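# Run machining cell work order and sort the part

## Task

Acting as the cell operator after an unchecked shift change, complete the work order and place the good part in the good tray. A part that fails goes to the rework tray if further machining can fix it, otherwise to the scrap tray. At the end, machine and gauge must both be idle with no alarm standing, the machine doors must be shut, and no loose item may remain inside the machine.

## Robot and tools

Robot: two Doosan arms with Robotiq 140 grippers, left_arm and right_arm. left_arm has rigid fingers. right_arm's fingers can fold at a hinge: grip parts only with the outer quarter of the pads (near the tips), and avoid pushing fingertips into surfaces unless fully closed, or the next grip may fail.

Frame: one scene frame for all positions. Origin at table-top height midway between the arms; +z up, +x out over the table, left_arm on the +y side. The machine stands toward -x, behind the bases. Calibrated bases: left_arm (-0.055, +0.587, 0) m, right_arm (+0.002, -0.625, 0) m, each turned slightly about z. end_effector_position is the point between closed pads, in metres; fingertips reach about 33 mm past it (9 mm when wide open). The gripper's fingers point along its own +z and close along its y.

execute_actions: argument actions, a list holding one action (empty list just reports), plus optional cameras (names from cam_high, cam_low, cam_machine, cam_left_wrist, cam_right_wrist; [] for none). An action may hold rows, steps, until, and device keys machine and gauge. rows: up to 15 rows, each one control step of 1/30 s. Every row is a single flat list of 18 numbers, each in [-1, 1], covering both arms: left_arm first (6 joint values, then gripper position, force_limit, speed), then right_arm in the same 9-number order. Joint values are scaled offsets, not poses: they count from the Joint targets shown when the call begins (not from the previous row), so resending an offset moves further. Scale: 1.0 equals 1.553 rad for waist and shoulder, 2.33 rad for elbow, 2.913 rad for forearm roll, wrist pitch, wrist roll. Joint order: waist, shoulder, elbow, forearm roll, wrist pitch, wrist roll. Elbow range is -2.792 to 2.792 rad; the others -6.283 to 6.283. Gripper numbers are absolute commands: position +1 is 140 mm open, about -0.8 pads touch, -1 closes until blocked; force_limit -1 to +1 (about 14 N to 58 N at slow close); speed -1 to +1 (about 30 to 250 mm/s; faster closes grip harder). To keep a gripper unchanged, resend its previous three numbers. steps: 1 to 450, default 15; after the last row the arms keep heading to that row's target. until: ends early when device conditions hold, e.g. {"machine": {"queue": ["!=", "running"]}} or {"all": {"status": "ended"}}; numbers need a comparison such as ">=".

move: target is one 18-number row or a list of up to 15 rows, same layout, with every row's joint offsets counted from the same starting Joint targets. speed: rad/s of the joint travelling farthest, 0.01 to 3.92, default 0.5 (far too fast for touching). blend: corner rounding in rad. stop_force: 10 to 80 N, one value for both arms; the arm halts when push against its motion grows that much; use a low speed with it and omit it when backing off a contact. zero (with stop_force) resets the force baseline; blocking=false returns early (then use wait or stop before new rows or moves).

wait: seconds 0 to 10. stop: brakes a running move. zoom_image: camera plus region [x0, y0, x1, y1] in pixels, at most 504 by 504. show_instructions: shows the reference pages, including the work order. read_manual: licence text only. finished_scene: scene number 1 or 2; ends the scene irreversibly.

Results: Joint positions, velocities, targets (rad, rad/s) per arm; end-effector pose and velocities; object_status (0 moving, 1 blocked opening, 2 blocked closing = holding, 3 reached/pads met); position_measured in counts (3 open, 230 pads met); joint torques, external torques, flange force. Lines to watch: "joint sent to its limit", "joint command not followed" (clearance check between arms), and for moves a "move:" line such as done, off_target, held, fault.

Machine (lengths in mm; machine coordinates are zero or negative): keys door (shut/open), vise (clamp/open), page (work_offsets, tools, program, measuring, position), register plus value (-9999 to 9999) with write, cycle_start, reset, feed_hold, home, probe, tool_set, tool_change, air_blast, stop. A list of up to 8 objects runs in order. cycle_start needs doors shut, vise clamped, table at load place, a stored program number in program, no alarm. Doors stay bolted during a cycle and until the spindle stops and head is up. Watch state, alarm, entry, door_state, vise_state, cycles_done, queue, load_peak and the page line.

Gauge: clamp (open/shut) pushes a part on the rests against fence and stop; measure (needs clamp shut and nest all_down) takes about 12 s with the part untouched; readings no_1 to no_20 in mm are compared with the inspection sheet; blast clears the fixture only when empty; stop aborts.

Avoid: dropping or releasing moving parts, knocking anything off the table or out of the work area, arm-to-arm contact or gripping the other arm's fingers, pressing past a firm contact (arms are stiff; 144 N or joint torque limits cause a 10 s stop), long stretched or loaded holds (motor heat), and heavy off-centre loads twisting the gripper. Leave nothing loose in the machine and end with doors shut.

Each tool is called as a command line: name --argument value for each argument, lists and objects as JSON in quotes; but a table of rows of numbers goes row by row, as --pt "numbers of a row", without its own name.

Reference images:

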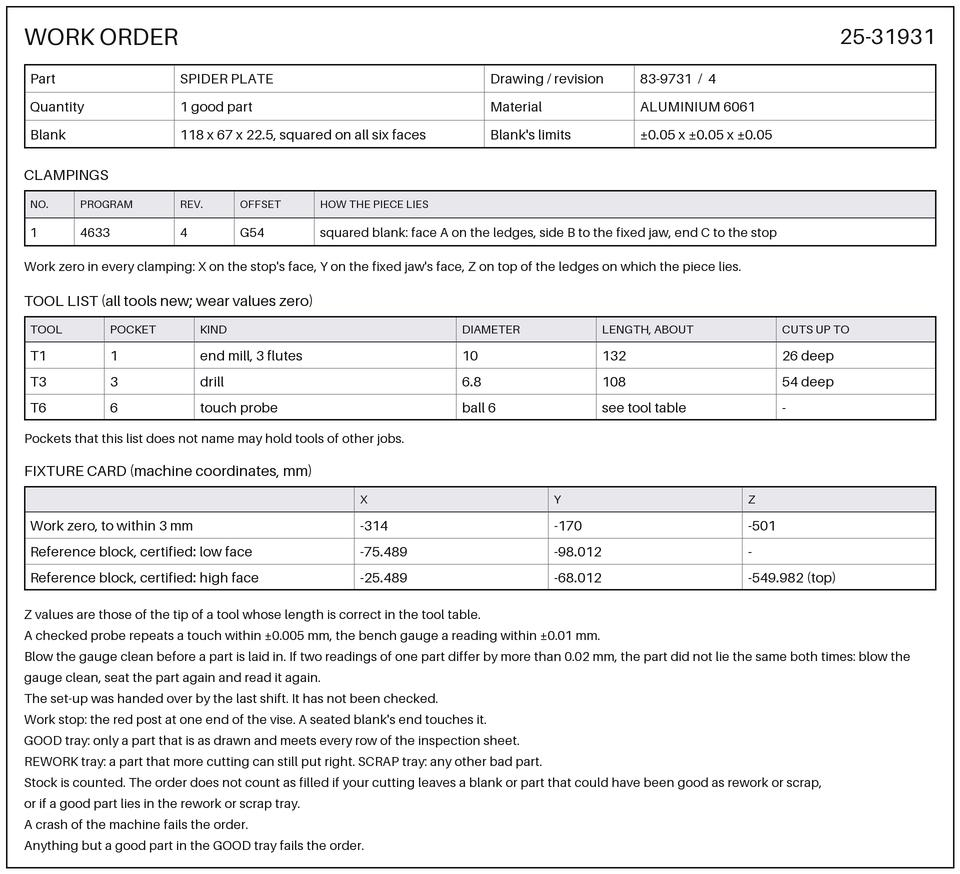

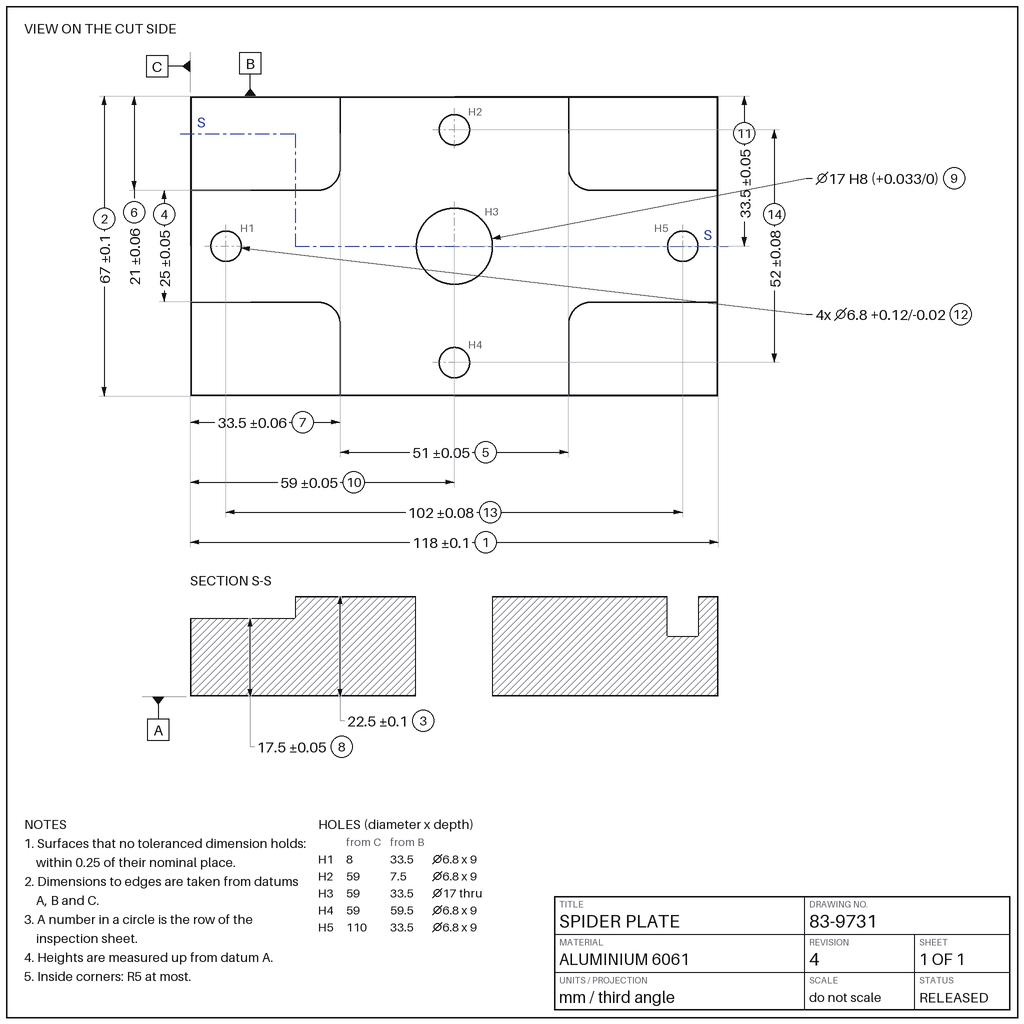

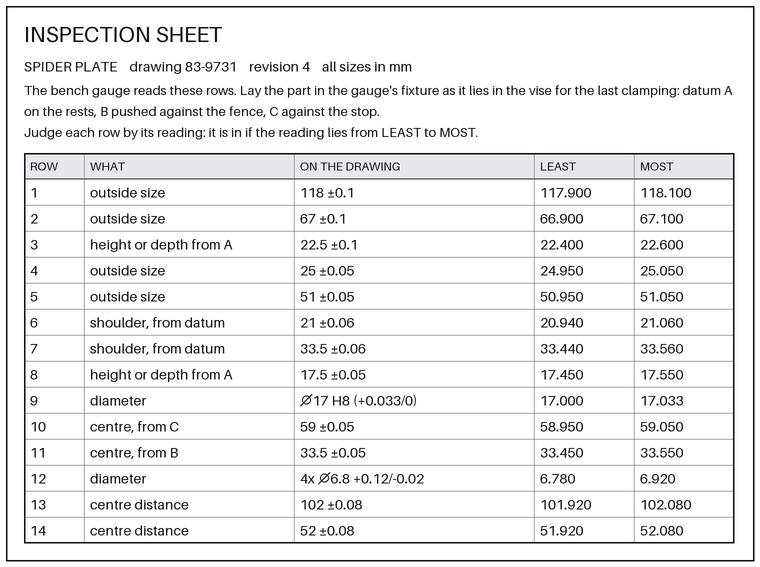

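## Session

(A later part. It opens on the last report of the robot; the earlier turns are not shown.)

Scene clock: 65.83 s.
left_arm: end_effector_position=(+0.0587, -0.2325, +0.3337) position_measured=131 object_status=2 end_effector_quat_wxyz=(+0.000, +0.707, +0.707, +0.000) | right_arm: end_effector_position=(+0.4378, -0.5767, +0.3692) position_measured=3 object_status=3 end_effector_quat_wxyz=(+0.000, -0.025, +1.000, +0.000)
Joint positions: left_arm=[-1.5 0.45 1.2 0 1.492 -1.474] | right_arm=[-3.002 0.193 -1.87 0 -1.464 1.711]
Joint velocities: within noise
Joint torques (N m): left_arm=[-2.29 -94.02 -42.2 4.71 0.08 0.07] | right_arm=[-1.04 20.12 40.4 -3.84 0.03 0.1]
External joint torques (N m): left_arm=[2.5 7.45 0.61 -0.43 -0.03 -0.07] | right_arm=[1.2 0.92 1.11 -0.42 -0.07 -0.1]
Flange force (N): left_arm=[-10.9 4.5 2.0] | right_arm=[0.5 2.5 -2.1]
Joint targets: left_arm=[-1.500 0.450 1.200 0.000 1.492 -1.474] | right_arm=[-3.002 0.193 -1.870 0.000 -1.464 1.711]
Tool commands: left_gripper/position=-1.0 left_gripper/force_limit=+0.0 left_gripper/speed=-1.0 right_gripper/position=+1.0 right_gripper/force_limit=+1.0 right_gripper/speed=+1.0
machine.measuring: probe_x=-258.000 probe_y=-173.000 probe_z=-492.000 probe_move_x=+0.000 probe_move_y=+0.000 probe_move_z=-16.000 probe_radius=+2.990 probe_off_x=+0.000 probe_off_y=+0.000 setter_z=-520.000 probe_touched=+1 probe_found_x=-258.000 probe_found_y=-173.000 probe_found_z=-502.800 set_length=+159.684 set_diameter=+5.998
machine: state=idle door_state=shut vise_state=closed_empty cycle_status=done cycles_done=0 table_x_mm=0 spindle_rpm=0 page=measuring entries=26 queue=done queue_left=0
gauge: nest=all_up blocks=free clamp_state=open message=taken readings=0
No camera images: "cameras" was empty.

execute_actions --actions '[{"machine": {"door": "open", "vise": "open"}, "steps": 90, "until": {"machine": {"door_state": "open", "vise_state": "open"}}}]' --cameras '[]'

move --pt "-0.45074 0 0 0 0 -0.2403 -1 0 -1 0 0 0 0 0 0 1 1 1" --pt "-0.60717 0.17558 -0.13353 0 0.0132 -0.3237 -1 0 -1 0 0 0 0 0 0 1 1 1" --speed '[0.5, 0.25]' --blend '[0.05, 0]' --cameras '["cam_left_wrist", "cam_machine", "cam_low"]'

zoom_image --camera "cam_machine" --region '[220, 190, 480, 430]'

zoom_image --camera "cam_left_wrist" --region '[170, 40, 560, 220]'

zoom_image --camera "cam_left_wrist" --region '[260, 280, 480, 420]'

Scene clock: 68.93 s.
left_arm: end_effector_position=(+0.0587, -0.2325, +0.3337) position_measured=131 object_status=2 end_effector_quat_wxyz=(+0.000, +0.707, +0.707, +0.000) | right_arm: end_effector_position=(+0.4378, -0.5767, +0.3692) position_measured=3 object_status=3 end_effector_quat_wxyz=(+0.000, -0.025, +1.000, +0.000)
Joint positions: left_arm=[-1.5 0.45 1.2 0 1.492 -1.474] | right_arm=[-3.002 0.193 -1.87 0 -1.464 1.711]
Joint velocities: within noise
Joint torques (N m): left_arm=[-2.26 -94.03 -42.22 4.76 0.03 0.07] | right_arm=[-0.68 20.55 40.68 -3.85 0.09 0.01]
External joint torques (N m): left_arm=[2.32 7.71 0.73 -0.49 0.02 -0.07] | right_arm=[0.75 1.14 0.96 -0.42 -0.14 -0.01]
Flange force (N): left_arm=[-11.1 4.3 2.2] | right_arm=[0.9 1.6 -2.1]
Joint targets: left_arm=[-1.500 0.450 1.200 0.000 1.492 -1.474] | right_arm=[-3.002 0.193 -1.870 0.000 -1.464 1.711]
Tool commands: left_gripper/position=-1.0 left_gripper/force_limit=+0.0 left_gripper/speed=-1.0 right_gripper/position=+1.0 right_gripper/force_limit=+1.0 right_gripper/speed=+1.0
machine.measuring: probe_x=-258.000 probe_y=-173.000 probe_z=-492.000 probe_move_x=+0.000 probe_move_y=+0.000 probe_move_z=-16.000 probe_radius=+2.990 probe_off_x=+0.000 probe_off_y=+0.000 setter_z=-520.000 probe_touched=+1 probe_found_x=-258.000 probe_found_y=-173.000 probe_found_z=-502.800 set_length=+159.684 set_diameter=+5.998
machine: state=idle door_state=open vise_state=open cycle_status=done cycles_done=0 table_x_mm=0 spindle_rpm=0 page=measuring entries=26 queue=running queue_left=0
gauge: nest=all_up blocks=free clamp_state=open message=taken readings=0
No camera images: "cameras" was empty.

Scene clock: 72.00 s.
left_arm: end_effector_position=(-0.7578, -0.0805, +0.2619) position_measured=131 object_status=2 end_effector_quat_wxyz=(+0.000, +0.707, +0.707, +0.000) | right_arm: end_effector_position=(+0.4378, -0.5767, +0.3692) position_measured=3 object_status=3 end_effector_quat_wxyz=(+0.000, -0.025, +1.000, +0.000)
Joint positions: left_arm=[-2.443 0.723 0.889 0 1.53 -2.416] | right_arm=[-3.002 0.193 -1.87 0 -1.464 1.711]
Joint velocities: within noise
Joint torques (N m): left_arm=[-2.73 -119.67 -42.73 4.68 0.04 0.13] | right_arm=[-0.64 20.46 40.41 -3.77 0.04 0.01]
External joint torques (N m): left_arm=[2.87 9.71 1.04 -0.43 -0.01 -0.13] | right_arm=[0.67 1.49 1.32 -0.51 -0.09 -0.01]
Flange force (N): left_arm=[-13.4 -10.0 2.5] | right_arm=[1.0 1.4 -2.6]
Joint targets: left_arm=[-2.443 0.723 0.889 0.000 1.530 -2.416] | right_arm=[-3.002 0.193 -1.870 0.000 -1.464 1.711]
machine.measuring: probe_x=-258.000 probe_y=-173.000 probe_z=-492.000 probe_move_x=+0.000 probe_move_y=+0.000 probe_move_z=-16.000 probe_radius=+2.990 probe_off_x=+0.000 probe_off_y=+0.000 setter_z=-520.000 probe_touched=+1 probe_found_x=-258.000 probe_found_y=-173.000 probe_found_z=-502.800 set_length=+159.684 set_diameter=+5.998
machine: state=idle door_state=open vise_state=open cycle_status=done cycles_done=0 table_x_mm=0 spindle_rpm=0 page=measuring entries=26 queue=done queue_left=0
gauge: nest=all_up blocks=free clamp_state=open message=taken readings=0
move: done
Images, in order (width x height): cam_low 672x504, cam_machine 672x504, cam_left_wrist 672x504.

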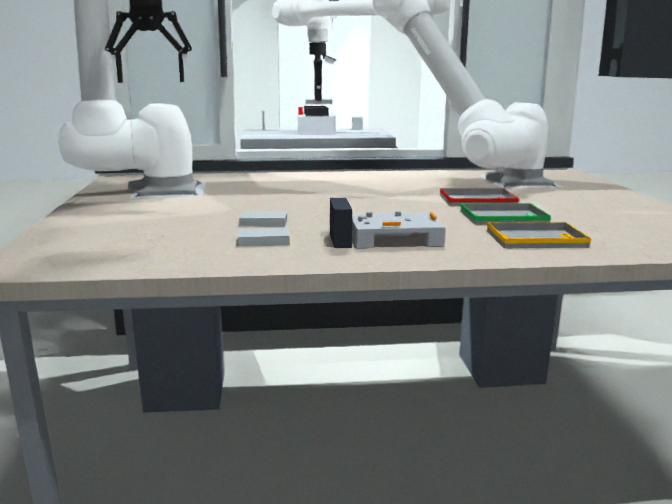

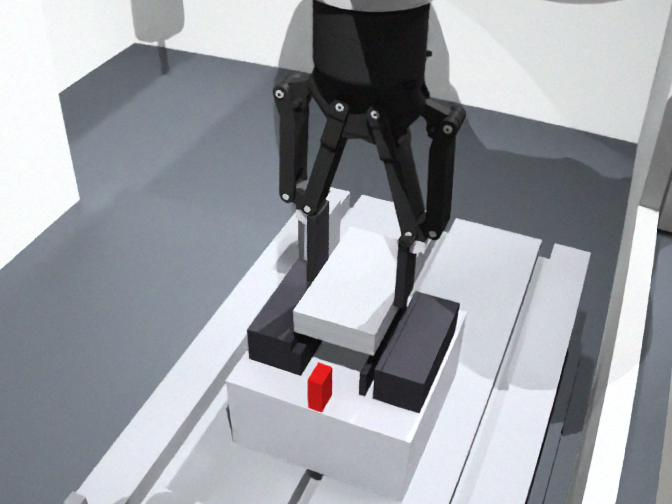

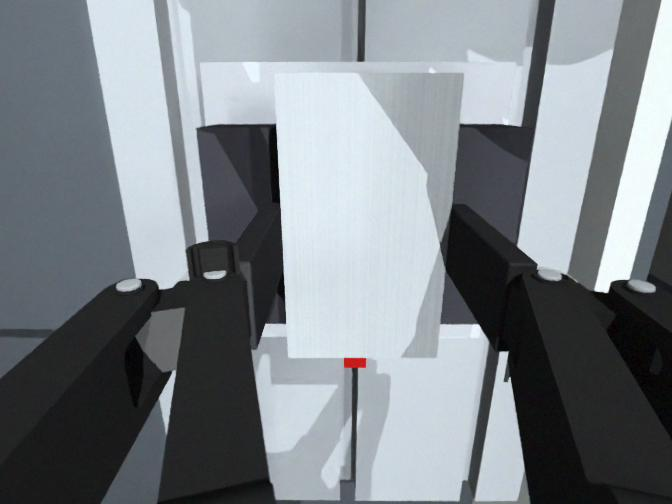

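Scaled by 1.938 from the camera's 672x504 image, which has a finer 960x720 frame.

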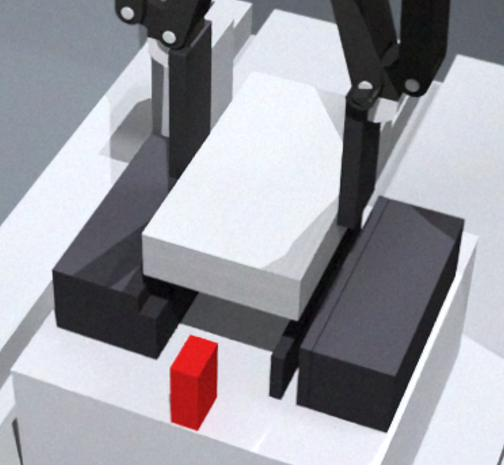

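Scaled by 1.292 from the camera's 672x504 image, which has a finer 960x720 frame.

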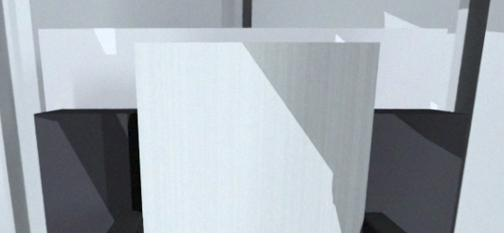

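Scaled by 2.291 from the camera's 672x504 image, which has a finer 960x720 frame.

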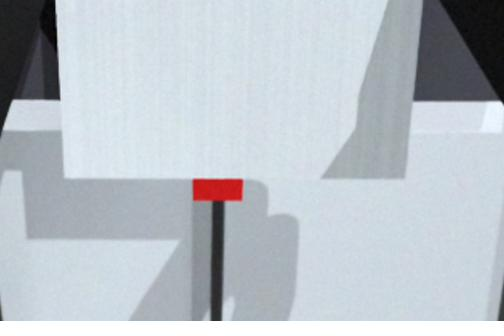

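move --target '[0, 0.00245, 0.02009, 0, -0.01738, 0, -1, 0, -1, 0, 0, 0, 0, 0, 0, 1, 1, 1]' --speed 0.022 --stop_force 12 --cameras '["cam_left_wrist", "cam_machine"]'

zoom_image --camera "cam_machine" --region '[220, 190, 480, 430]'

zoom_image --camera "cam_left_wrist" --region '[170, 90, 560, 230]'

Scene clock: 75.67 s.
left_arm: end_effector_position=(-0.7579, -0.0805, +0.2398) position_measured=131 object_status=2 end_effector_quat_wxyz=(+0.000, +0.707, +0.707, +0.000) | right_arm: end_effector_position=(+0.4378, -0.5767, +0.3692) position_measured=3 object_status=3 end_effector_quat_wxyz=(+0.000, -0.025, +1.000, +0.000)
Joint positions: left_arm=[-2.443 0.726 0.924 0 1.493 -2.416] | right_arm=[-3.002 0.193 -1.87 0 -1.464 1.711]
Joint velocities: within noise
Joint torques (N m): left_arm=[-3.09 -83.55 -26.6 4.73 -2.86 0.17] | right_arm=[-0.59 20.19 40.52 -3.76 0.03 -0.03]
External joint torques (N m): left_arm=[2.93 -26.46 -14.98 -0.49 2.89 -0.17] | right_arm=[0.63 1.62 1.18 -0.52 -0.08 0.04]
Flange force (N): left_arm=[-4.5 -0.6 -31.8] | right_arm=[1.4 1.4 -2.4]
Joint targets: left_arm=[-2.443 0.726 0.924 0.000 1.493 -2.416] | right_arm=[-3.002 0.193 -1.870 0.000 -1.464 1.711]
machine.measuring: probe_x=-258.000 probe_y=-173.000 probe_z=-492.000 probe_move_x=+0.000 probe_move_y=+0.000 probe_move_z=-16.000 probe_radius=+2.990 probe_off_x=+0.000 probe_off_y=+0.000 setter_z=-520.000 probe_touched=+1 probe_found_x=-258.000 probe_found_y=-173.000 probe_found_z=-502.800 set_length=+159.684 set_diameter=+5.998
machine: state=idle door_state=open vise_state=open cycle_status=done cycles_done=0 table_x_mm=0 spindle_rpm=0 page=measuring entries=26 queue=done queue_left=0
gauge: nest=all_up blocks=free clamp_state=open message=taken readings=0
move: contact (left_arm); left_arm: the wrist pitch is farthest, 0.014 rad from its target
Images, in order (width x height): cam_machine 672x504, cam_left_wrist 672x504.

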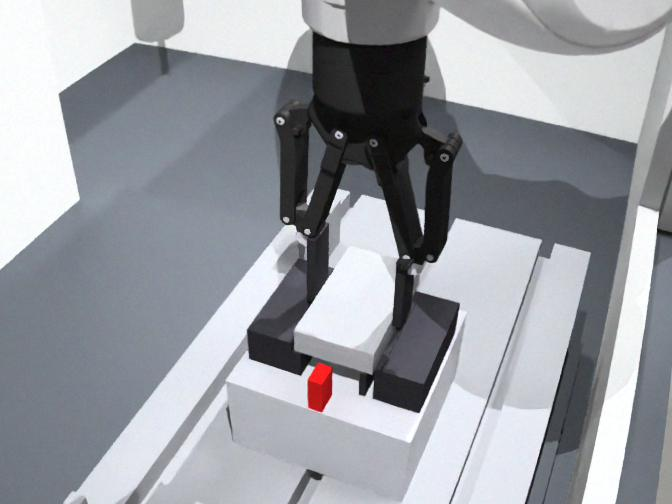

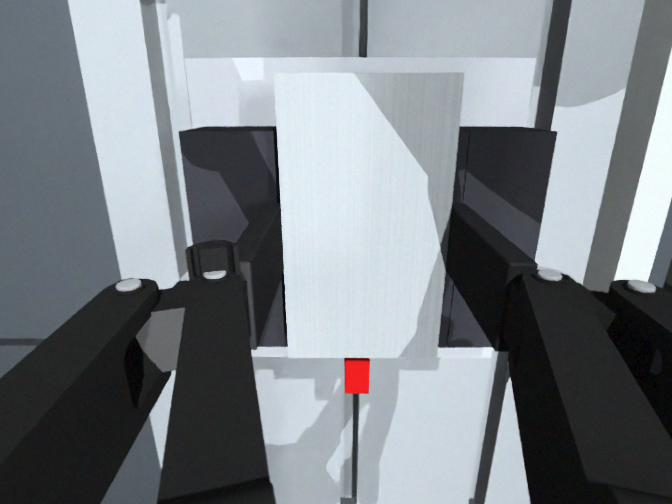

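Scaled by 1.938 from the camera's 672x504 image, which has a finer 960x720 frame.

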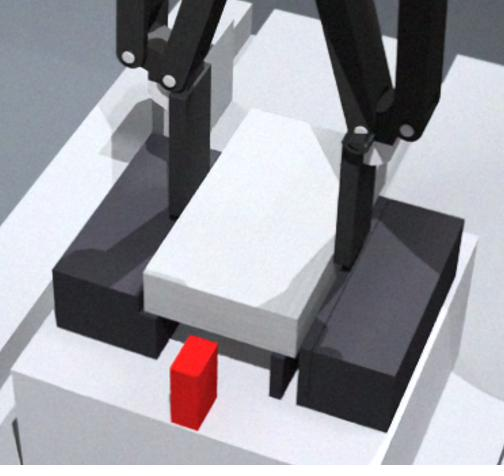

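Scaled by 1.292 from the camera's 672x504 image, which has a finer 960x720 frame.

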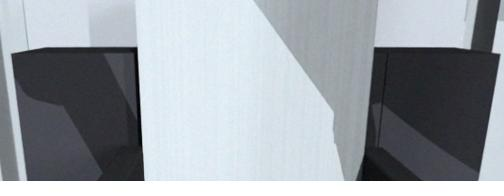

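move --target '[0, -0.00068, -0.00099, 0, 0.00065, 0, -1, 0, -1, 0, 0, 0, 0, 0, 0, 1, 1, 1]' --speed 0.02 --cameras '[]'

move --target '[0.00784, 0.01456, -0.01686, 0, 0.00575, 0.00384, -1, 0, -1, 0, 0, 0, 0, 0, 0, 1, 1, 1]' --speed 0.02 --stop_force 12 --cameras '["cam_left_wrist", "cam_machine"]'

zoom_image --camera "cam_machine" --region '[220, 190, 480, 430]'

Scene clock: 77.37 s.
left_arm: end_effector_position=(-0.7581, -0.0806, +0.2421) position_measured=131 object_status=2 end_effector_quat_wxyz=(+0.000, +0.707, +0.707, +0.000) | right_arm: end_effector_position=(+0.4378, -0.5767, +0.3692) position_measured=3 object_status=3 end_effector_quat_wxyz=(+0.000, -0.025, +1.000, +0.000)
Joint positions: left_arm=[-2.443 0.725 0.921 0 1.495 -2.416] | right_arm=[-3.002 0.193 -1.87 0 -1.464 1.711]
Joint velocities: within noise
Joint torques (N m): left_arm=[-2.71 -119.39 -42 4.7 -0.07 0.07] | right_arm=[-0.83 20.33 40.5 -3.87 0.02 0.05]
External joint torques (N m): left_arm=[2.81 9.63 0.53 -0.47 0.1 -0.07] | right_arm=[0.88 1.51 1.24 -0.4 -0.07 -0.05]
Flange force (N): left_arm=[-14.4 -11.0 2.1] | right_arm=[1.2 1.8 -2.5]
Joint targets: left_arm=[-2.443 0.725 0.921 0.000 1.495 -2.416] | right_arm=[-3.002 0.193 -1.870 0.000 -1.464 1.711]
machine.measuring: probe_x=-258.000 probe_y=-173.000 probe_z=-492.000 probe_move_x=+0.000 probe_move_y=+0.000 probe_move_z=-16.000 probe_radius=+2.990 probe_off_x=+0.000 probe_off_y=+0.000 setter_z=-520.000 probe_touched=+1 probe_found_x=-258.000 probe_found_y=-173.000 probe_found_z=-502.800 set_length=+159.684 set_diameter=+5.998
machine: state=idle door_state=open vise_state=open cycle_status=done cycles_done=0 table_x_mm=0 spindle_rpm=0 page=measuring entries=26 queue=done queue_left=0
gauge: nest=all_up blocks=free clamp_state=open message=taken readings=0
move: done
No camera images: "cameras" was empty.

Scene clock: 79.70 s.
left_arm: end_effector_position=(-0.7581, -0.0925, +0.2421) position_measured=131 object_status=2 end_effector_quat_wxyz=(+0.000, +0.707, +0.707, +0.000) | right_arm: end_effector_position=(+0.4378, -0.5767, +0.3692) position_measured=3 object_status=3 end_effector_quat_wxyz=(+0.000, -0.025, +1.000, +0.000)
Joint positions: left_arm=[-2.434 0.742 0.892 0 1.508 -2.408] | right_arm=[-3.002 0.193 -1.87 0 -1.464 1.711]
Joint velocities: within noise
Joint torques (N m): left_arm=[10.91 -113.85 -44.68 9.78 -5.55 0.11] | right_arm=[-0.53 20.52 40.58 -3.88 0.05 0.05]
External joint torques (N m): left_arm=[-10.76 2.45 3.02 -5.53 5.57 -0.11] | right_arm=[0.66 0.82 1 -0.38 -0.1 -0.05]
Flange force (N): left_arm=[6.3 -9.4 -4.4] | right_arm=[0.3 1.4 -2.0]
Joint targets: left_arm=[-2.434 0.742 0.892 0.000 1.508 -2.408] | right_arm=[-3.002 0.193 -1.870 0.000 -1.464 1.711]
machine.measuring: probe_x=-258.000 probe_y=-173.000 probe_z=-492.000 probe_move_x=+0.000 probe_move_y=+0.000 probe_move_z=-16.000 probe_radius=+2.990 probe_off_x=+0.000 probe_off_y=+0.000 setter_z=-520.000 probe_touched=+1 probe_found_x=-258.000 probe_found_y=-173.000 probe_found_z=-502.800 set_length=+159.684 set_diameter=+5.998
machine: state=idle door_state=open vise_state=open cycle_status=done cycles_done=0 table_x_mm=0 spindle_rpm=0 page=measuring entries=26 queue=done queue_left=0
gauge: nest=all_up blocks=free clamp_state=open message=taken readings=0
move: contact (left_arm)
Images, in order (width x height): cam_machine 672x504, cam_left_wrist 672x504.

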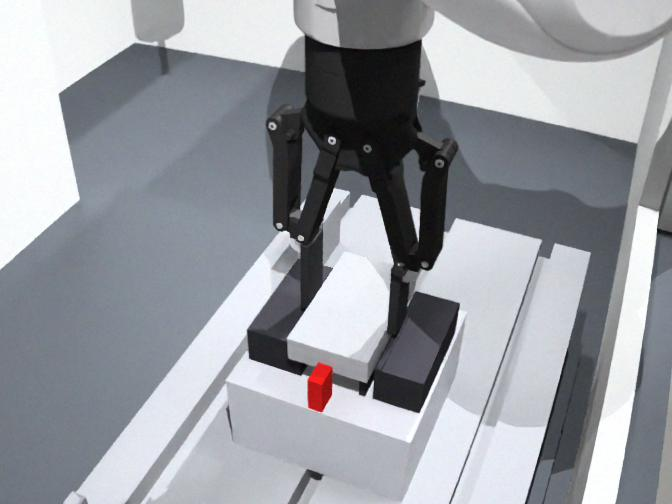

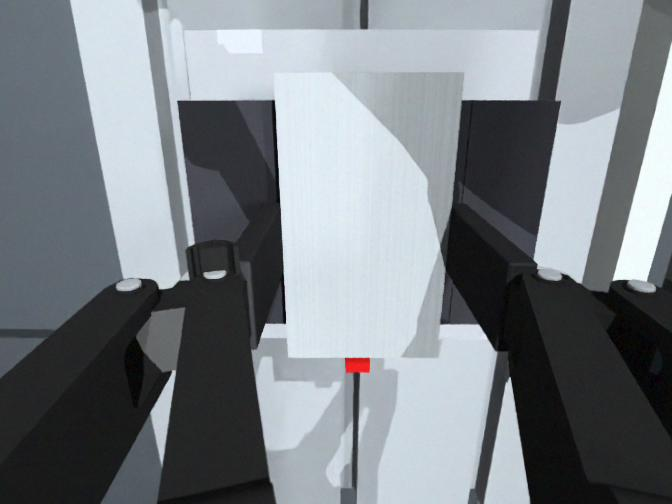

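Scaled by 1.938 from the camera's 672x504 image, which has a finer 960x720 frame.

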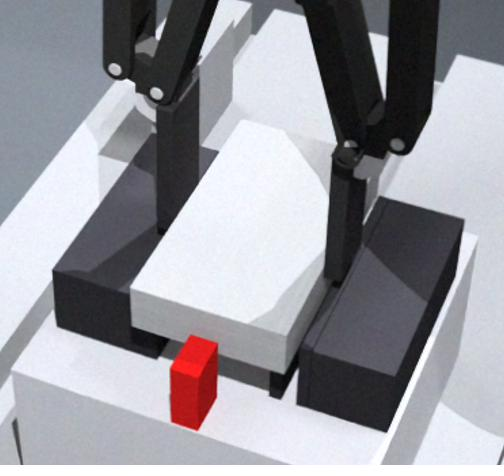

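move --target '[0, 0.00029, 0.00234, 0, -0.00203, 0, -1, 0, -1, 0, 0, 0, 0, 0, 0, 1, 1, 1]' --speed 0.012 --stop_force 12 --cameras '[]'

Scene clock: 81.03 s.
left_arm: end_effector_position=(-0.7580, -0.0925, +0.2408) position_measured=131 object_status=2 end_effector_quat_wxyz=(+0.000, +0.707, +0.707, +0.000) | right_arm: end_effector_position=(+0.4378, -0.5767, +0.3692) position_measured=3 object_status=3 end_effector_quat_wxyz=(+0.000, -0.025, +1.000, +0.000)
Joint positions: left_arm=[-2.434 0.742 0.894 0 1.505 -2.408] | right_arm=[-3.002 0.193 -1.87 0 -1.464 1.711]
Joint velocities: within noise
Joint torques (N m): left_arm=[13.52 -99.8 -39.87 10.52 -7.88 0.05] | right_arm=[-0.67 20.14 40.55 -3.82 0.03 0.03]
External joint torques (N m): left_arm=[-13.45 -11.74 -1.88 -6.25 7.9 -0.05] | right_arm=[0.62 2.27 1.3 -0.47 -0.09 -0.03]
Flange force (N): left_arm=[13.9 -5.5 -17.9] | right_arm=[2.3 1.2 -2.7]
Joint targets: left_arm=[-2.434 0.742 0.894 0.000 1.505 -2.408] | right_arm=[-3.002 0.193 -1.870 0.000 -1.464 1.711]
machine.measuring: probe_x=-258.000 probe_y=-173.000 probe_z=-492.000 probe_move_x=+0.000 probe_move_y=+0.000 probe_move_z=-16.000 probe_radius=+2.990 probe_off_x=+0.000 probe_off_y=+0.000 setter_z=-520.000 probe_touched=+1 probe_found_x=-258.000 probe_found_y=-173.000 probe_found_z=-502.800 set_length=+159.684 set_diameter=+5.998
machine: state=idle door_state=open vise_state=open cycle_status=done cycles_done=0 table_x_mm=0 spindle_rpm=0 page=measuring entries=26 queue=done queue_left=0
gauge: nest=all_up blocks=free clamp_state=open message=taken readings=0
move: contact (left_arm)
No camera images: "cameras" was empty.

move --target '[0, 0.0001, 0.00067, 0, -0.00058, 0, -1, 0, -1, 0, 0, 0, 0, 0, 0, 1, 1, 1]' --speed 0.008 --stop_force 12 --cameras '[]'

speed must be a number from 0.01 to 3.92 (rad/s); nothing of the call was run

move --target '[0, 0.0001, 0.00067, 0, -0.00058, 0, -1, 0, -1, 0, 0, 0, 0, 0, 0, 1, 1, 1]' --speed 0.01 --stop_force 12 --cameras '[]'

Scene clock: 82.83 s.
left_arm: end_effector_position=(-0.7580, -0.0925, +0.2398) position_measured=131 object_status=2 end_effector_quat_wxyz=(+0.000, +0.707, +0.707, +0.000) | right_arm: end_effector_position=(+0.4378, -0.5767, +0.3692) position_measured=3 object_status=3 end_effector_quat_wxyz=(+0.000, -0.025, +1.000, +0.000)
Joint positions: left_arm=[-2.434 0.742 0.895 0 1.504 -2.408] | right_arm=[-3.002 0.193 -1.87 0 -1.464 1.711]
Joint velocities: within noise
Joint torques (N m): left_arm=[7.34 -87.17 -28.9 8.15 -4.37 -0.08] | right_arm=[-0.44 20.47 40.45 -3.83 0.06 0.05]
External joint torques (N m): left_arm=[-7.4 -24.23 -12.76 -3.91 4.39 0.08] | right_arm=[0.44 1.65 1.31 -0.45 -0.11 -0.05]
Flange force (N): left_arm=[3.5 -7.1 -30.6] | right_arm=[1.2 0.8 -2.7]
Joint targets: left_arm=[-2.434 0.742 0.895 0.000 1.504 -2.408] | right_arm=[-3.002 0.193 -1.870 0.000 -1.464 1.711]
machine.measuring: probe_x=-258.000 probe_y=-173.000 probe_z=-492.000 probe_move_x=+0.000 probe_move_y=+0.000 probe_move_z=-16.000 probe_radius=+2.990 probe_off_x=+0.000 probe_off_y=+0.000 setter_z=-520.000 probe_touched=+1 probe_found_x=-258.000 probe_found_y=-173.000 probe_found_z=-502.800 set_length=+159.684 set_diameter=+5.998
machine: state=idle door_state=open vise_state=open cycle_status=done cycles_done=0 table_x_mm=0 spindle_rpm=0 page=measuring entries=26 queue=done queue_left=0
gauge: nest=all_up blocks=free clamp_state=open message=taken readings=0
move: contact (left_arm)
No camera images: "cameras" was empty.

execute_actions --actions '[{"rows": [[0,0,0,0,0,0,0.45,0,-1,0,0,0,0,0,0,1,1,1]], "steps": 50}]' --cameras '["cam_machine"]'

execute_actions --actions '[{"machine": {"vise": "clamp"}, "steps": 20}]' --cameras '[]'

move --pt "0 -0.0018 -0.05176 0 0.0425 0 0.45 0 -1 0 0 0 0 0 0 1 1 1" --pt "0.15068 -0.188 0.1309 0 -0.00426 0.08033 0.45 0 -1 0 0 0 0 0 0 1 1 1" --pt "0.60142 -0.188 0.1309 0 -0.00426 0.32063 0.45 0 -1 0 0 0 0 0 0 1 1 1" --speed '[0.2, 0.5, 0.7]' --blend '[0.03, 0.1, 0]' --cameras '["cam_machine"]'

execute_actions --actions '[{"machine": {"door": "shut", "page": "measuring"}, "steps": 90, "until": {"machine": {"door_state": "shut"}}}]' --cameras '[]'

Scene clock: 85.50 s.
left_arm: end_effector_position=(-0.7580, -0.0925, +0.2398) position_measured=72 object_status=3 end_effector_quat_wxyz=(+0.000, +0.707, +0.707, +0.000) | right_arm: end_effector_position=(+0.4378, -0.5767, +0.3692) position_measured=3 object_status=3 end_effector_quat_wxyz=(+0.000, -0.025, +1.000, +0.000)
Joint positions: left_arm=[-2.434 0.742 0.895 0 1.504 -2.408] | right_arm=[-3.002 0.193 -1.87 0 -1.464 1.711]
Joint velocities: within noise
Joint torques (N m): left_arm=[-2.34 -116.54 -39.73 4.72 0.07 0.09] | right_arm=[-1.04 20.11 40.53 -3.87 0 0.07]
External joint torques (N m): left_arm=[2.2 5.31 -1.86 -0.49 -0.05 -0.09] | right_arm=[1.05 1.77 1.2 -0.41 -0.05 -0.07]
Flange force (N): left_arm=[-13.8 -11.2 -2.1] | right_arm=[1.7 2.1 -2.4]
Joint targets: left_arm=[-2.434 0.742 0.895 0.000 1.504 -2.408] | right_arm=[-3.002 0.193 -1.870 0.000 -1.464 1.711]
machine.measuring: probe_x=-258.000 probe_y=-173.000 probe_z=-492.000 probe_move_x=+0.000 probe_move_y=+0.000 probe_move_z=-16.000 probe_radius=+2.990 probe_off_x=+0.000 probe_off_y=+0.000 setter_z=-520.000 probe_touched=+1 probe_found_x=-258.000 probe_found_y=-173.000 probe_found_z=-502.800 set_length=+159.684 set_diameter=+5.998
machine: state=idle door_state=open vise_state=open cycle_status=done cycles_done=0 table_x_mm=0 spindle_rpm=0 page=measuring entries=26 queue=done queue_left=0
gauge: nest=all_up blocks=free clamp_state=open message=taken readings=0
Images, in order (width x height): cam_machine 672x504.

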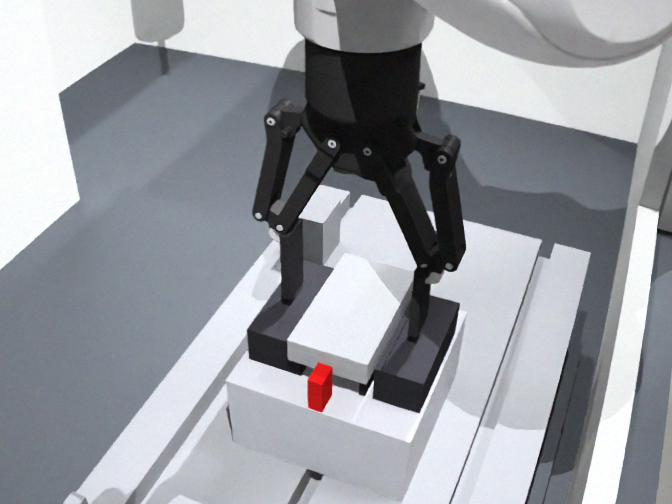

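Scene clock: 86.37 s.
left_arm: end_effector_position=(-0.7580, -0.0925, +0.2398) position_measured=72 object_status=3 end_effector_quat_wxyz=(+0.000, +0.707, +0.707, +0.000) | right_arm: end_effector_position=(+0.4378, -0.5767, +0.3692) position_measured=3 object_status=3 end_effector_quat_wxyz=(+0.000, -0.025, +1.000, +0.000)
Joint positions: left_arm=[-2.434 0.742 0.895 0 1.504 -2.408] | right_arm=[-3.002 0.193 -1.87 0 -1.464 1.711]
Joint velocities: within noise
Joint torques (N m): left_arm=[-2.39 -116.28 -39.72 4.76 0.01 0.04] | right_arm=[-0.81 20.42 40.47 -3.83 0.02 0.03]
External joint torques (N m): left_arm=[2.44 4.76 -2 -0.51 0.02 -0.04] | right_arm=[0.83 1.42 1.22 -0.45 -0.07 -0.03]
Flange force (N): left_arm=[-13.7 -10.6 -2.5] | right_arm=[1.1 1.8 -2.4]
Joint targets: left_arm=[-2.434 0.742 0.895 0.000 1.504 -2.408] | right_arm=[-3.002 0.193 -1.870 0.000 -1.464 1.711]
Tool commands: left_gripper/position=+0.45 left_gripper/force_limit=+0.0 left_gripper/speed=-1.0 right_gripper/position=+1.0 right_gripper/force_limit=+1.0 right_gripper/speed=+1.0
machine.measuring: probe_x=-258.000 probe_y=-173.000 probe_z=-492.000 probe_move_x=+0.000 probe_move_y=+0.000 probe_move_z=-16.000 probe_radius=+2.990 probe_off_x=+0.000 probe_off_y=+0.000 setter_z=-520.000 probe_touched=+1 probe_found_x=-258.000 probe_found_y=-173.000 probe_found_z=-502.800 set_length=+159.684 set_diameter=+5.998
machine: state=idle door_state=open vise_state=clamped cycle_status=done cycles_done=0 table_x_mm=0 spindle_rpm=0 page=measuring entries=26 queue=done queue_left=0
gauge: nest=all_up blocks=free clamp_state=open message=taken readings=0
No camera images: "cameras" was empty.

Scene clock: 89.50 s.
left_arm: end_effector_position=(+0.0588, -0.2326, +0.3339) position_measured=72 object_status=3 end_effector_quat_wxyz=(+0.000, +0.707, +0.707, +0.000) | right_arm: end_effector_position=(+0.4378, -0.5767, +0.3692) position_measured=3 object_status=3 end_effector_quat_wxyz=(+0.000, -0.025, +1.000, +0.000)
Joint positions: left_arm=[-1.5 0.45 1.201 0 1.491 -1.474] | right_arm=[-3.002 0.193 -1.87 0 -1.464 1.711]
Joint velocities: within noise
Joint torques (N m): left_arm=[-4.16 -90.15 -39.68 4.75 0.03 0.08] | right_arm=[-0.61 20.36 40.34 -3.9 0.01 0.01]
External joint torques (N m): left_arm=[4.16 3.67 -1.9 -0.47 0.01 -0.08] | right_arm=[0.66 1.28 1.31 -0.38 -0.06 -0.01]
Flange force (N): left_arm=[-10.6 6.5 -2.5] | right_arm=[0.7 1.4 -2.5]
Joint targets: left_arm=[-1.500 0.450 1.201 0.000 1.491 -1.474] | right_arm=[-3.002 0.193 -1.870 0.000 -1.464 1.711]
machine.measuring: probe_x=-258.000 probe_y=-173.000 probe_z=-492.000 probe_move_x=+0.000 probe_move_y=+0.000 probe_move_z=-16.000 probe_radius=+2.990 probe_off_x=+0.000 probe_off_y=+0.000 setter_z=-520.000 probe_touched=+1 probe_found_x=-258.000 probe_found_y=-173.000 probe_found_z=-502.800 set_length=+159.684 set_diameter=+5.998
machine: state=idle door_state=open vise_state=clamped cycle_status=done cycles_done=0 table_x_mm=0 spindle_rpm=0 page=measuring entries=26 queue=done queue_left=0
gauge: nest=all_up blocks=free clamp_state=open message=taken readings=0
move: done
Images, in order (width x height): cam_machine 672x504.

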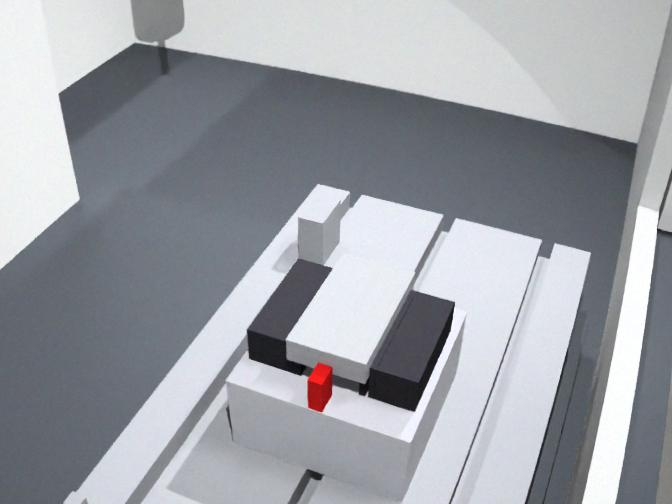

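Scene clock: 90.83 s.
left_arm: end_effector_position=(+0.0589, -0.2326, +0.3339) position_measured=72 object_status=3 end_effector_quat_wxyz=(+0.000, +0.707, +0.707, +0.000) | right_arm: end_effector_position=(+0.4378, -0.5767, +0.3692) position_measured=3 object_status=3 end_effector_quat_wxyz=(+0.000, -0.025, +1.000, +0.000)
Joint positions: left_arm=[-1.5 0.45 1.201 0 1.491 -1.474] | right_arm=[-3.002 0.193 -1.87 0 -1.464 1.711]
Joint velocities: within noise
Joint torques (N m): left_arm=[-2.51 -90.14 -39.65 4.73 0.03 0.09] | right_arm=[-0.28 20.41 40.62 -3.77 -0.05 0.06]
External joint torques (N m): left_arm=[2.6 3.9 -1.79 -0.46 0.01 -0.09] | right_arm=[0.28 1.64 1.12 -0.51 -0.01 -0.06]
Flange force (N): left_arm=[-10.9 4.6 -2.3] | right_arm=[1.3 0.4 -2.2]
Joint targets: left_arm=[-1.500 0.450 1.201 0.000 1.491 -1.474] | right_arm=[-3.002 0.193 -1.870 0.000 -1.464 1.711]
Tool commands: left_gripper/position=+0.45 left_gripper/force_limit=+0.0 left_gripper/speed=-1.0 right_gripper/position=+1.0 right_gripper/force_limit=+1.0 right_gripper/speed=+1.0
machine.measuring: probe_x=-258.000 probe_y=-173.000 probe_z=-492.000 probe_move_x=+0.000 probe_move_y=+0.000 probe_move_z=-16.000 probe_radius=+2.990 probe_off_x=+0.000 probe_off_y=+0.000 setter_z=-520.000 probe_touched=+1 probe_found_x=-258.000 probe_found_y=-173.000 probe_found_z=-502.800 set_length=+159.684 set_diameter=+5.998
machine: state=idle door_state=shut vise_state=clamped cycle_status=done cycles_done=0 table_x_mm=0 spindle_rpm=0 page=measuring entries=26 queue=running queue_left=0
gauge: nest=all_up blocks=free clamp_state=open message=taken readings=0
No camera images: "cameras" was empty.

execute_actions --actions '[{"machine": [{"register": "probe_x", "value": -326, "write": true}, {"register": "probe_y", "value": -178, "write": true}, {"register": "probe_z", "value": -486.5, "write": true}, {"register": "probe_move_z", "value": 0, "write": true}, {"register": "probe_move_x", "value": 20, "write": true, "probe": true}], "steps": 450, "until": {"machine": {"queue": ["!=", "running"]}}}]' --cameras '[]'

execute_actions --actions '[{"machine": [{"register": "probe_y", "value": -227, "write": true, "probe": true}], "steps": 450, "until": {"machine": {"queue": ["!=", "running"]}}}]' --cameras '[]'

execute_actions --actions '[{"machine": [{"register": "probe_x", "value": -182, "write": true}, {"register": "probe_y", "value": -203, "write": true}, {"register": "probe_move_x", "value": -20, "write": true, "probe": true}], "steps": 450, "until": {"machine": {"queue": ["!=", "running"]}}}]' --cameras '[]'

execute_actions --actions '[{"machine": [{"register": "probe_x", "value": -254, "write": true}, {"register": "probe_y", "value": -157, "write": true}, {"register": "probe_move_x", "value": 0, "write": true}, {"register": "probe_move_y", "value": -18, "write": true, "probe": true}], "steps": 450, "until": {"machine": {"queue": ["!=", "running"]}}}]' --cameras '[]'

execute_actions --actions '[{"machine": [{"register": "probe_y", "value": -249, "write": true}, {"register": "probe_move_y", "value": 18, "write": true, "probe": true}], "steps": 450, "until": {"machine": {"queue": ["!=", "running"]}}}]' --cameras '[]'

execute_actions --actions '[{"machine": [{"register": "probe_x", "value": -300, "write": true}, {"register": "probe_y", "value": -176, "write": true}, {"register": "probe_z", "value": -472, "write": true}, {"register": "probe_move_y", "value": 0, "write": true}, {"register": "probe_move_z", "value": -15, "write": true, "probe": true}], "steps": 450, "until": {"machine": {"queue": ["!=", "running"]}}}]' --cameras '[]'

execute_actions --actions '[{"machine": [{"register": "probe_x", "value": -208, "write": true}, {"register": "probe_y", "value": -230, "write": true, "probe": true}], "steps": 450, "until": {"machine": {"queue": ["!=", "running"]}}}]' --cameras '[]'

Scene clock: 100.77 s.
left_arm: end_effector_position=(+0.0589, -0.2326, +0.3339) position_measured=72 object_status=3 end_effector_quat_wxyz=(+0.000, +0.707, +0.707, +0.000) | right_arm: end_effector_position=(+0.4378, -0.5767, +0.3692) position_measured=3 object_status=3 end_effector_quat_wxyz=(+0.000, -0.025, +1.000, +0.000)
Joint positions: left_arm=[-1.5 0.45 1.201 0 1.491 -1.474] | right_arm=[-3.002 0.193 -1.87 0 -1.464 1.711]
Joint velocities: within noise
Joint torques (N m): left_arm=[-2.08 -90.18 -39.85 4.74 0.09 0.13] | right_arm=[-0.52 20.22 40.45 -3.76 -0.01 0.05]
External joint torques (N m): left_arm=[2.16 3.78 -1.72 -0.47 -0.05 -0.13] | right_arm=[0.61 1.34 1.16 -0.51 -0.04 -0.05]
Flange force (N): left_arm=[-10.5 3.9 -2.1] | right_arm=[0.9 1.2 -2.2]
Joint targets: left_arm=[-1.500 0.450 1.201 0.000 1.491 -1.474] | right_arm=[-3.002 0.193 -1.870 0.000 -1.464 1.711]
Tool commands: left_gripper/position=+0.45 left_gripper/force_limit=+0.0 left_gripper/speed=-1.0 right_gripper/position=+1.0 right_gripper/force_limit=+1.0 right_gripper/speed=+1.0
machine.measuring: probe_x=-326.000 probe_y=-178.000 probe_z=-486.500 probe_move_x=+20.000 probe_move_y=+0.000 probe_move_z=+0.000 probe_radius=+2.990 probe_off_x=+0.000 probe_off_y=+0.000 setter_z=-520.000 probe_touched=+1 probe_found_x=-313.000 probe_found_y=-178.000 probe_found_z=-486.500 set_length=+159.684 set_diameter=+5.998
machine: state=idle door_state=shut vise_state=clamped cycle_status=done cycles_done=0 table_x_mm=0 spindle_rpm=0 page=measuring entries=32 queue=done queue_left=0
gauge: nest=all_up blocks=free clamp_state=open message=taken readings=0
No camera images: "cameras" was empty.

Scene clock: 108.77 s.
left_arm: end_effector_position=(+0.0589, -0.2326, +0.3339) position_measured=72 object_status=3 end_effector_quat_wxyz=(+0.000, +0.707, +0.707, +0.000) | right_arm: end_effector_position=(+0.4378, -0.5767, +0.3692) position_measured=3 object_status=3 end_effector_quat_wxyz=(+0.000, -0.025, +1.000, +0.000)
Joint positions: left_arm=[-1.5 0.45 1.201 0 1.491 -1.474] | right_arm=[-3.002 0.193 -1.87 0 -1.464 1.711]
Joint velocities: within noise
Joint torques (N m): left_arm=[-2.26 -90.59 -39.56 4.77 0 0.1] | right_arm=[-1.24 20.21 40.64 -3.85 0.01 0]
External joint torques (N m): left_arm=[2.38 4.06 -2.04 -0.48 0.04 -0.1] | right_arm=[1.35 1.06 0.96 -0.42 -0.05 0]
Flange force (N): left_arm=[-11.9 4.4 -2.7] | right_arm=[1.0 3.0 -1.9]
Joint targets: left_arm=[-1.500 0.450 1.201 0.000 1.491 -1.474] | right_arm=[-3.002 0.193 -1.870 0.000 -1.464 1.711]
Tool commands: left_gripper/position=+0.45 left_gripper/force_limit=+0.0 left_gripper/speed=-1.0 right_gripper/position=+1.0 right_gripper/force_limit=+1.0 right_gripper/speed=+1.0
machine.measuring: probe_x=-326.000 probe_y=-227.000 probe_z=-486.500 probe_move_x=+20.000 probe_move_y=+0.000 probe_move_z=+0.000 probe_radius=+2.990 probe_off_x=+0.000 probe_off_y=+0.000 setter_z=-520.000 probe_touched=+1 probe_found_x=-313.000 probe_found_y=-227.000 probe_found_z=-486.500 set_length=+159.684 set_diameter=+5.998
machine: state=idle door_state=shut vise_state=clamped cycle_status=done cycles_done=0 table_x_mm=0 spindle_rpm=0 page=measuring entries=34 queue=done queue_left=0
gauge: nest=all_up blocks=free clamp_state=open message=taken readings=0
No camera images: "cameras" was empty.

Scene clock: 116.80 s.
left_arm: end_effector_position=(+0.0589, -0.2326, +0.3339) position_measured=72 object_status=3 end_effector_quat_wxyz=(+0.000, +0.707, +0.707, +0.000) | right_arm: end_effector_position=(+0.4378, -0.5767, +0.3692) position_measured=3 object_status=3 end_effector_quat_wxyz=(+0.000, -0.025, +1.000, +0.000)
Joint positions: left_arm=[-1.5 0.45 1.201 0 1.491 -1.474] | right_arm=[-3.002 0.193 -1.87 0 -1.464 1.711]
Joint velocities: within noise
Joint torques (N m): left_arm=[-2.26 -90.54 -39.78 4.7 0.02 0.09] | right_arm=[-0.48 20.56 40.34 -3.86 -0.03 0.03]
External joint torques (N m): left_arm=[2.32 3.99 -1.82 -0.42 0.02 -0.09] | right_arm=[0.45 1.59 1.47 -0.43 -0.03 -0.03]
Flange force (N): left_arm=[-11.2 4.3 -2.4] | right_arm=[0.9 0.9 -2.8]
Joint targets: left_arm=[-1.500 0.450 1.201 0.000 1.491 -1.474] | right_arm=[-3.002 0.193 -1.870 0.000 -1.464 1.711]
Tool commands: left_gripper/position=+0.45 left_gripper/force_limit=+0.0 left_gripper/speed=-1.0 right_gripper/position=+1.0 right_gripper/force_limit=+1.0 right_gripper/speed=+1.0
machine.measuring: probe_x=-182.000 probe_y=-203.000 probe_z=-486.500 probe_move_x=-20.000 probe_move_y=+0.000 probe_move_z=+0.000 probe_radius=+2.990 probe_off_x=+0.000 probe_off_y=+0.000 setter_z=-520.000 probe_touched=+1 probe_found_x=-194.965 probe_found_y=-203.000 probe_found_z=-486.500 set_length=+159.684 set_diameter=+5.998
machine: state=idle door_state=shut vise_state=clamped cycle_status=done cycles_done=0 table_x_mm=0 spindle_rpm=0 page=measuring entries=38 queue=done queue_left=0
gauge: nest=all_up blocks=free clamp_state=open message=taken readings=0
No camera images: "cameras" was empty.

Scene clock: 124.83 s.
left_arm: end_effector_position=(+0.0589, -0.2326, +0.3339) position_measured=72 object_status=3 end_effector_quat_wxyz=(+0.000, +0.707, +0.707, +0.000) | right_arm: end_effector_position=(+0.4378, -0.5767, +0.3692) position_measured=3 object_status=3 end_effector_quat_wxyz=(+0.000, -0.025, +1.000, +0.000)
Joint positions: left_arm=[-1.5 0.45 1.201 0 1.491 -1.474] | right_arm=[-3.002 0.193 -1.87 0 -1.464 1.711]
Joint velocities: within noise
Joint torques (N m): left_arm=[-2.16 -89.92 -39.99 4.74 0.04 0.13] | right_arm=[-0.87 20.51 40.52 -3.88 -0.04 0.06]
External joint torques (N m): left_arm=[2.23 3.42 -1.59 -0.46 0 -0.13] | right_arm=[0.88 1.41 1.2 -0.4 -0.01 -0.06]
Flange force (N): left_arm=[-9.6 3.9 -2.1] | right_arm=[1.0 1.8 -2.3]
Joint targets: left_arm=[-1.500 0.450 1.201 0.000 1.491 -1.474] | right_arm=[-3.002 0.193 -1.870 0.000 -1.464 1.711]
Tool commands: left_gripper/position=+0.45 left_gripper/force_limit=+0.0 left_gripper/speed=-1.0 right_gripper/position=+1.0 right_gripper/force_limit=+1.0 right_gripper/speed=+1.0
machine.measuring: probe_x=-254.000 probe_y=-157.000 probe_z=-486.500 probe_move_x=+0.000 probe_move_y=-18.000 probe_move_z=+0.000 probe_radius=+2.990 probe_off_x=+0.000 probe_off_y=+0.000 setter_z=-520.000 probe_touched=+1 probe_found_x=-254.000 probe_found_y=-169.487 probe_found_z=-486.500 set_length=+159.684 set_diameter=+5.998
machine: state=idle door_state=shut vise_state=clamped cycle_status=done cycles_done=0 table_x_mm=0 spindle_rpm=0 page=measuring entries=43 queue=done queue_left=0
gauge: nest=all_up blocks=free clamp_state=open message=taken readings=0
No camera images: "cameras" was empty.

Scene clock: 132.90 s.
left_arm: end_effector_position=(+0.0589, -0.2326, +0.3339) position_measured=72 object_status=3 end_effector_quat_wxyz=(+0.000, +0.707, +0.707, +0.000) | right_arm: end_effector_position=(+0.4378, -0.5767, +0.3692) position_measured=3 object_status=3 end_effector_quat_wxyz=(+0.000, -0.025, +1.000, +0.000)
Joint positions: left_arm=[-1.5 0.45 1.201 0 1.491 -1.474] | right_arm=[-3.002 0.193 -1.87 0 -1.464 1.711]
Joint velocities: within noise
Joint torques (N m): left_arm=[-2.54 -89.84 -39.57 4.76 0.08 0.12] | right_arm=[-0.65 20.53 40.43 -3.87 0.01 0]
External joint torques (N m): left_arm=[2.63 3.23 -2.04 -0.49 -0.04 -0.12] | right_arm=[0.76 0.73 1.15 -0.39 -0.06 0]
Flange force (N): left_arm=[-10.4 4.5 -2.7] | right_arm=[0.0 1.7 -2.1]
Joint targets: left_arm=[-1.500 0.450 1.201 0.000 1.491 -1.474] | right_arm=[-3.002 0.193 -1.870 0.000 -1.464 1.711]
Tool commands: left_gripper/position=+0.45 left_gripper/force_limit=+0.0 left_gripper/speed=-1.0 right_gripper/position=+1.0 right_gripper/force_limit=+1.0 right_gripper/speed=+1.0
machine.measuring: probe_x=-254.000 probe_y=-249.000 probe_z=-486.500 probe_move_x=+0.000 probe_move_y=+18.000 probe_move_z=+0.000 probe_radius=+2.990 probe_off_x=+0.000 probe_off_y=+0.000 setter_z=-520.000 probe_touched=+1 probe_found_x=-254.000 probe_found_y=-236.458 probe_found_z=-486.500 set_length=+159.684 set_diameter=+5.998
machine: state=idle door_state=shut vise_state=clamped cycle_status=done cycles_done=0 table_x_mm=0 spindle_rpm=0 page=measuring entries=46 queue=done queue_left=0
gauge: nest=all_up blocks=free clamp_state=open message=taken readings=0
No camera images: "cameras" was empty.

Scene clock: 140.97 s.
left_arm: end_effector_position=(+0.0589, -0.2326, +0.3339) position_measured=72 object_status=3 end_effector_quat_wxyz=(+0.000, +0.707, +0.707, +0.000) | right_arm: end_effector_position=(+0.4378, -0.5767, +0.3692) position_measured=3 object_status=3 end_effector_quat_wxyz=(+0.000, -0.025, +1.000, +0.000)
Joint positions: left_arm=[-1.5 0.45 1.201 0 1.491 -1.474] | right_arm=[-3.002 0.193 -1.87 0 -1.464 1.711]
Joint velocities: within noise
Joint torques (N m): left_arm=[-2.39 -90.21 -39.67 4.76 0.07 0.12] | right_arm=[-0.83 20.44 40.45 -3.89 -0.04 0.08]
External joint torques (N m): left_arm=[2.53 3.69 -1.92 -0.47 -0.03 -0.12] | right_arm=[0.88 1.28 1.24 -0.39 -0.01 -0.08]
Flange force (N): left_arm=[-10.9 4.4 -2.5] | right_arm=[0.8 1.8 -2.3]
Joint targets: left_arm=[-1.500 0.450 1.201 0.000 1.491 -1.474] | right_arm=[-3.002 0.193 -1.870 0.000 -1.464 1.711]
Tool commands: left_gripper/position=+0.45 left_gripper/force_limit=+0.0 left_gripper/speed=-1.0 right_gripper/position=+1.0 right_gripper/force_limit=+1.0 right_gripper/speed=+1.0
machine.measuring: probe_x=-300.000 probe_y=-176.000 probe_z=-472.000 probe_move_x=+0.000 probe_move_y=+0.000 probe_move_z=-15.000 probe_radius=+2.990 probe_off_x=+0.000 probe_off_y=+0.000 setter_z=-520.000 probe_touched=+1 probe_found_x=-300.000 probe_found_y=-176.000 probe_found_z=-480.327 set_length=+159.684 set_diameter=+5.998
machine: state=idle door_state=shut vise_state=clamped cycle_status=done cycles_done=0 table_x_mm=0 spindle_rpm=0 page=measuring entries=52 queue=done queue_left=0
gauge: nest=all_up blocks=free clamp_state=open message=taken readings=0
No camera images: "cameras" was empty.

Scene clock: 148.50 s.
left_arm: end_effector_position=(+0.0589, -0.2326, +0.3339) position_measured=72 object_status=3 end_effector_quat_wxyz=(+0.000, +0.707, +0.707, +0.000) | right_arm: end_effector_position=(+0.4378, -0.5767, +0.3692) position_measured=3 object_status=3 end_effector_quat_wxyz=(+0.000, -0.025, +1.000, +0.000)
Joint positions: left_arm=[-1.5 0.45 1.201 0 1.491 -1.474] | right_arm=[-3.002 0.193 -1.87 0 -1.464 1.711]
Joint velocities: within noise
Joint torques (N m): left_arm=[-2.08 -90.12 -39.8 4.72 -0.01 0.1] | right_arm=[-1.08 20.01 40.6 -3.86 0.03 0.06]
External joint torques (N m): left_arm=[2.16 3.68 -1.78 -0.44 0.05 -0.1] | right_arm=[1.06 2.22 1.2 -0.42 -0.09 -0.06]
Flange force (N): left_arm=[-10.6 4.0 -2.4] | right_arm=[2.5 2.1 -2.6]
Joint targets: left_arm=[-1.500 0.450 1.201 0.000 1.491 -1.474] | right_arm=[-3.002 0.193 -1.870 0.000 -1.464 1.711]
Tool commands: left_gripper/position=+0.45 left_gripper/force_limit=+0.0 left_gripper/speed=-1.0 right_gripper/position=+1.0 right_gripper/force_limit=+1.0 right_gripper/speed=+1.0
machine.measuring: probe_x=-208.000 probe_y=-230.000 probe_z=-472.000 probe_move_x=+0.000 probe_move_y=+0.000 probe_move_z=-15.000 probe_radius=+2.990 probe_off_x=+0.000 probe_off_y=+0.000 setter_z=-520.000 probe_touched=+1 probe_found_x=-208.000 probe_found_y=-230.000 probe_found_z=-480.303 set_length=+159.684 set_diameter=+5.998
machine: state=idle door_state=shut vise_state=clamped cycle_status=done cycles_done=0 table_x_mm=0 spindle_rpm=0 page=measuring entries=55 queue=done queue_left=0
gauge: nest=all_up blocks=free clamp_state=open message=taken readings=0
No camera images: "cameras" was empty.


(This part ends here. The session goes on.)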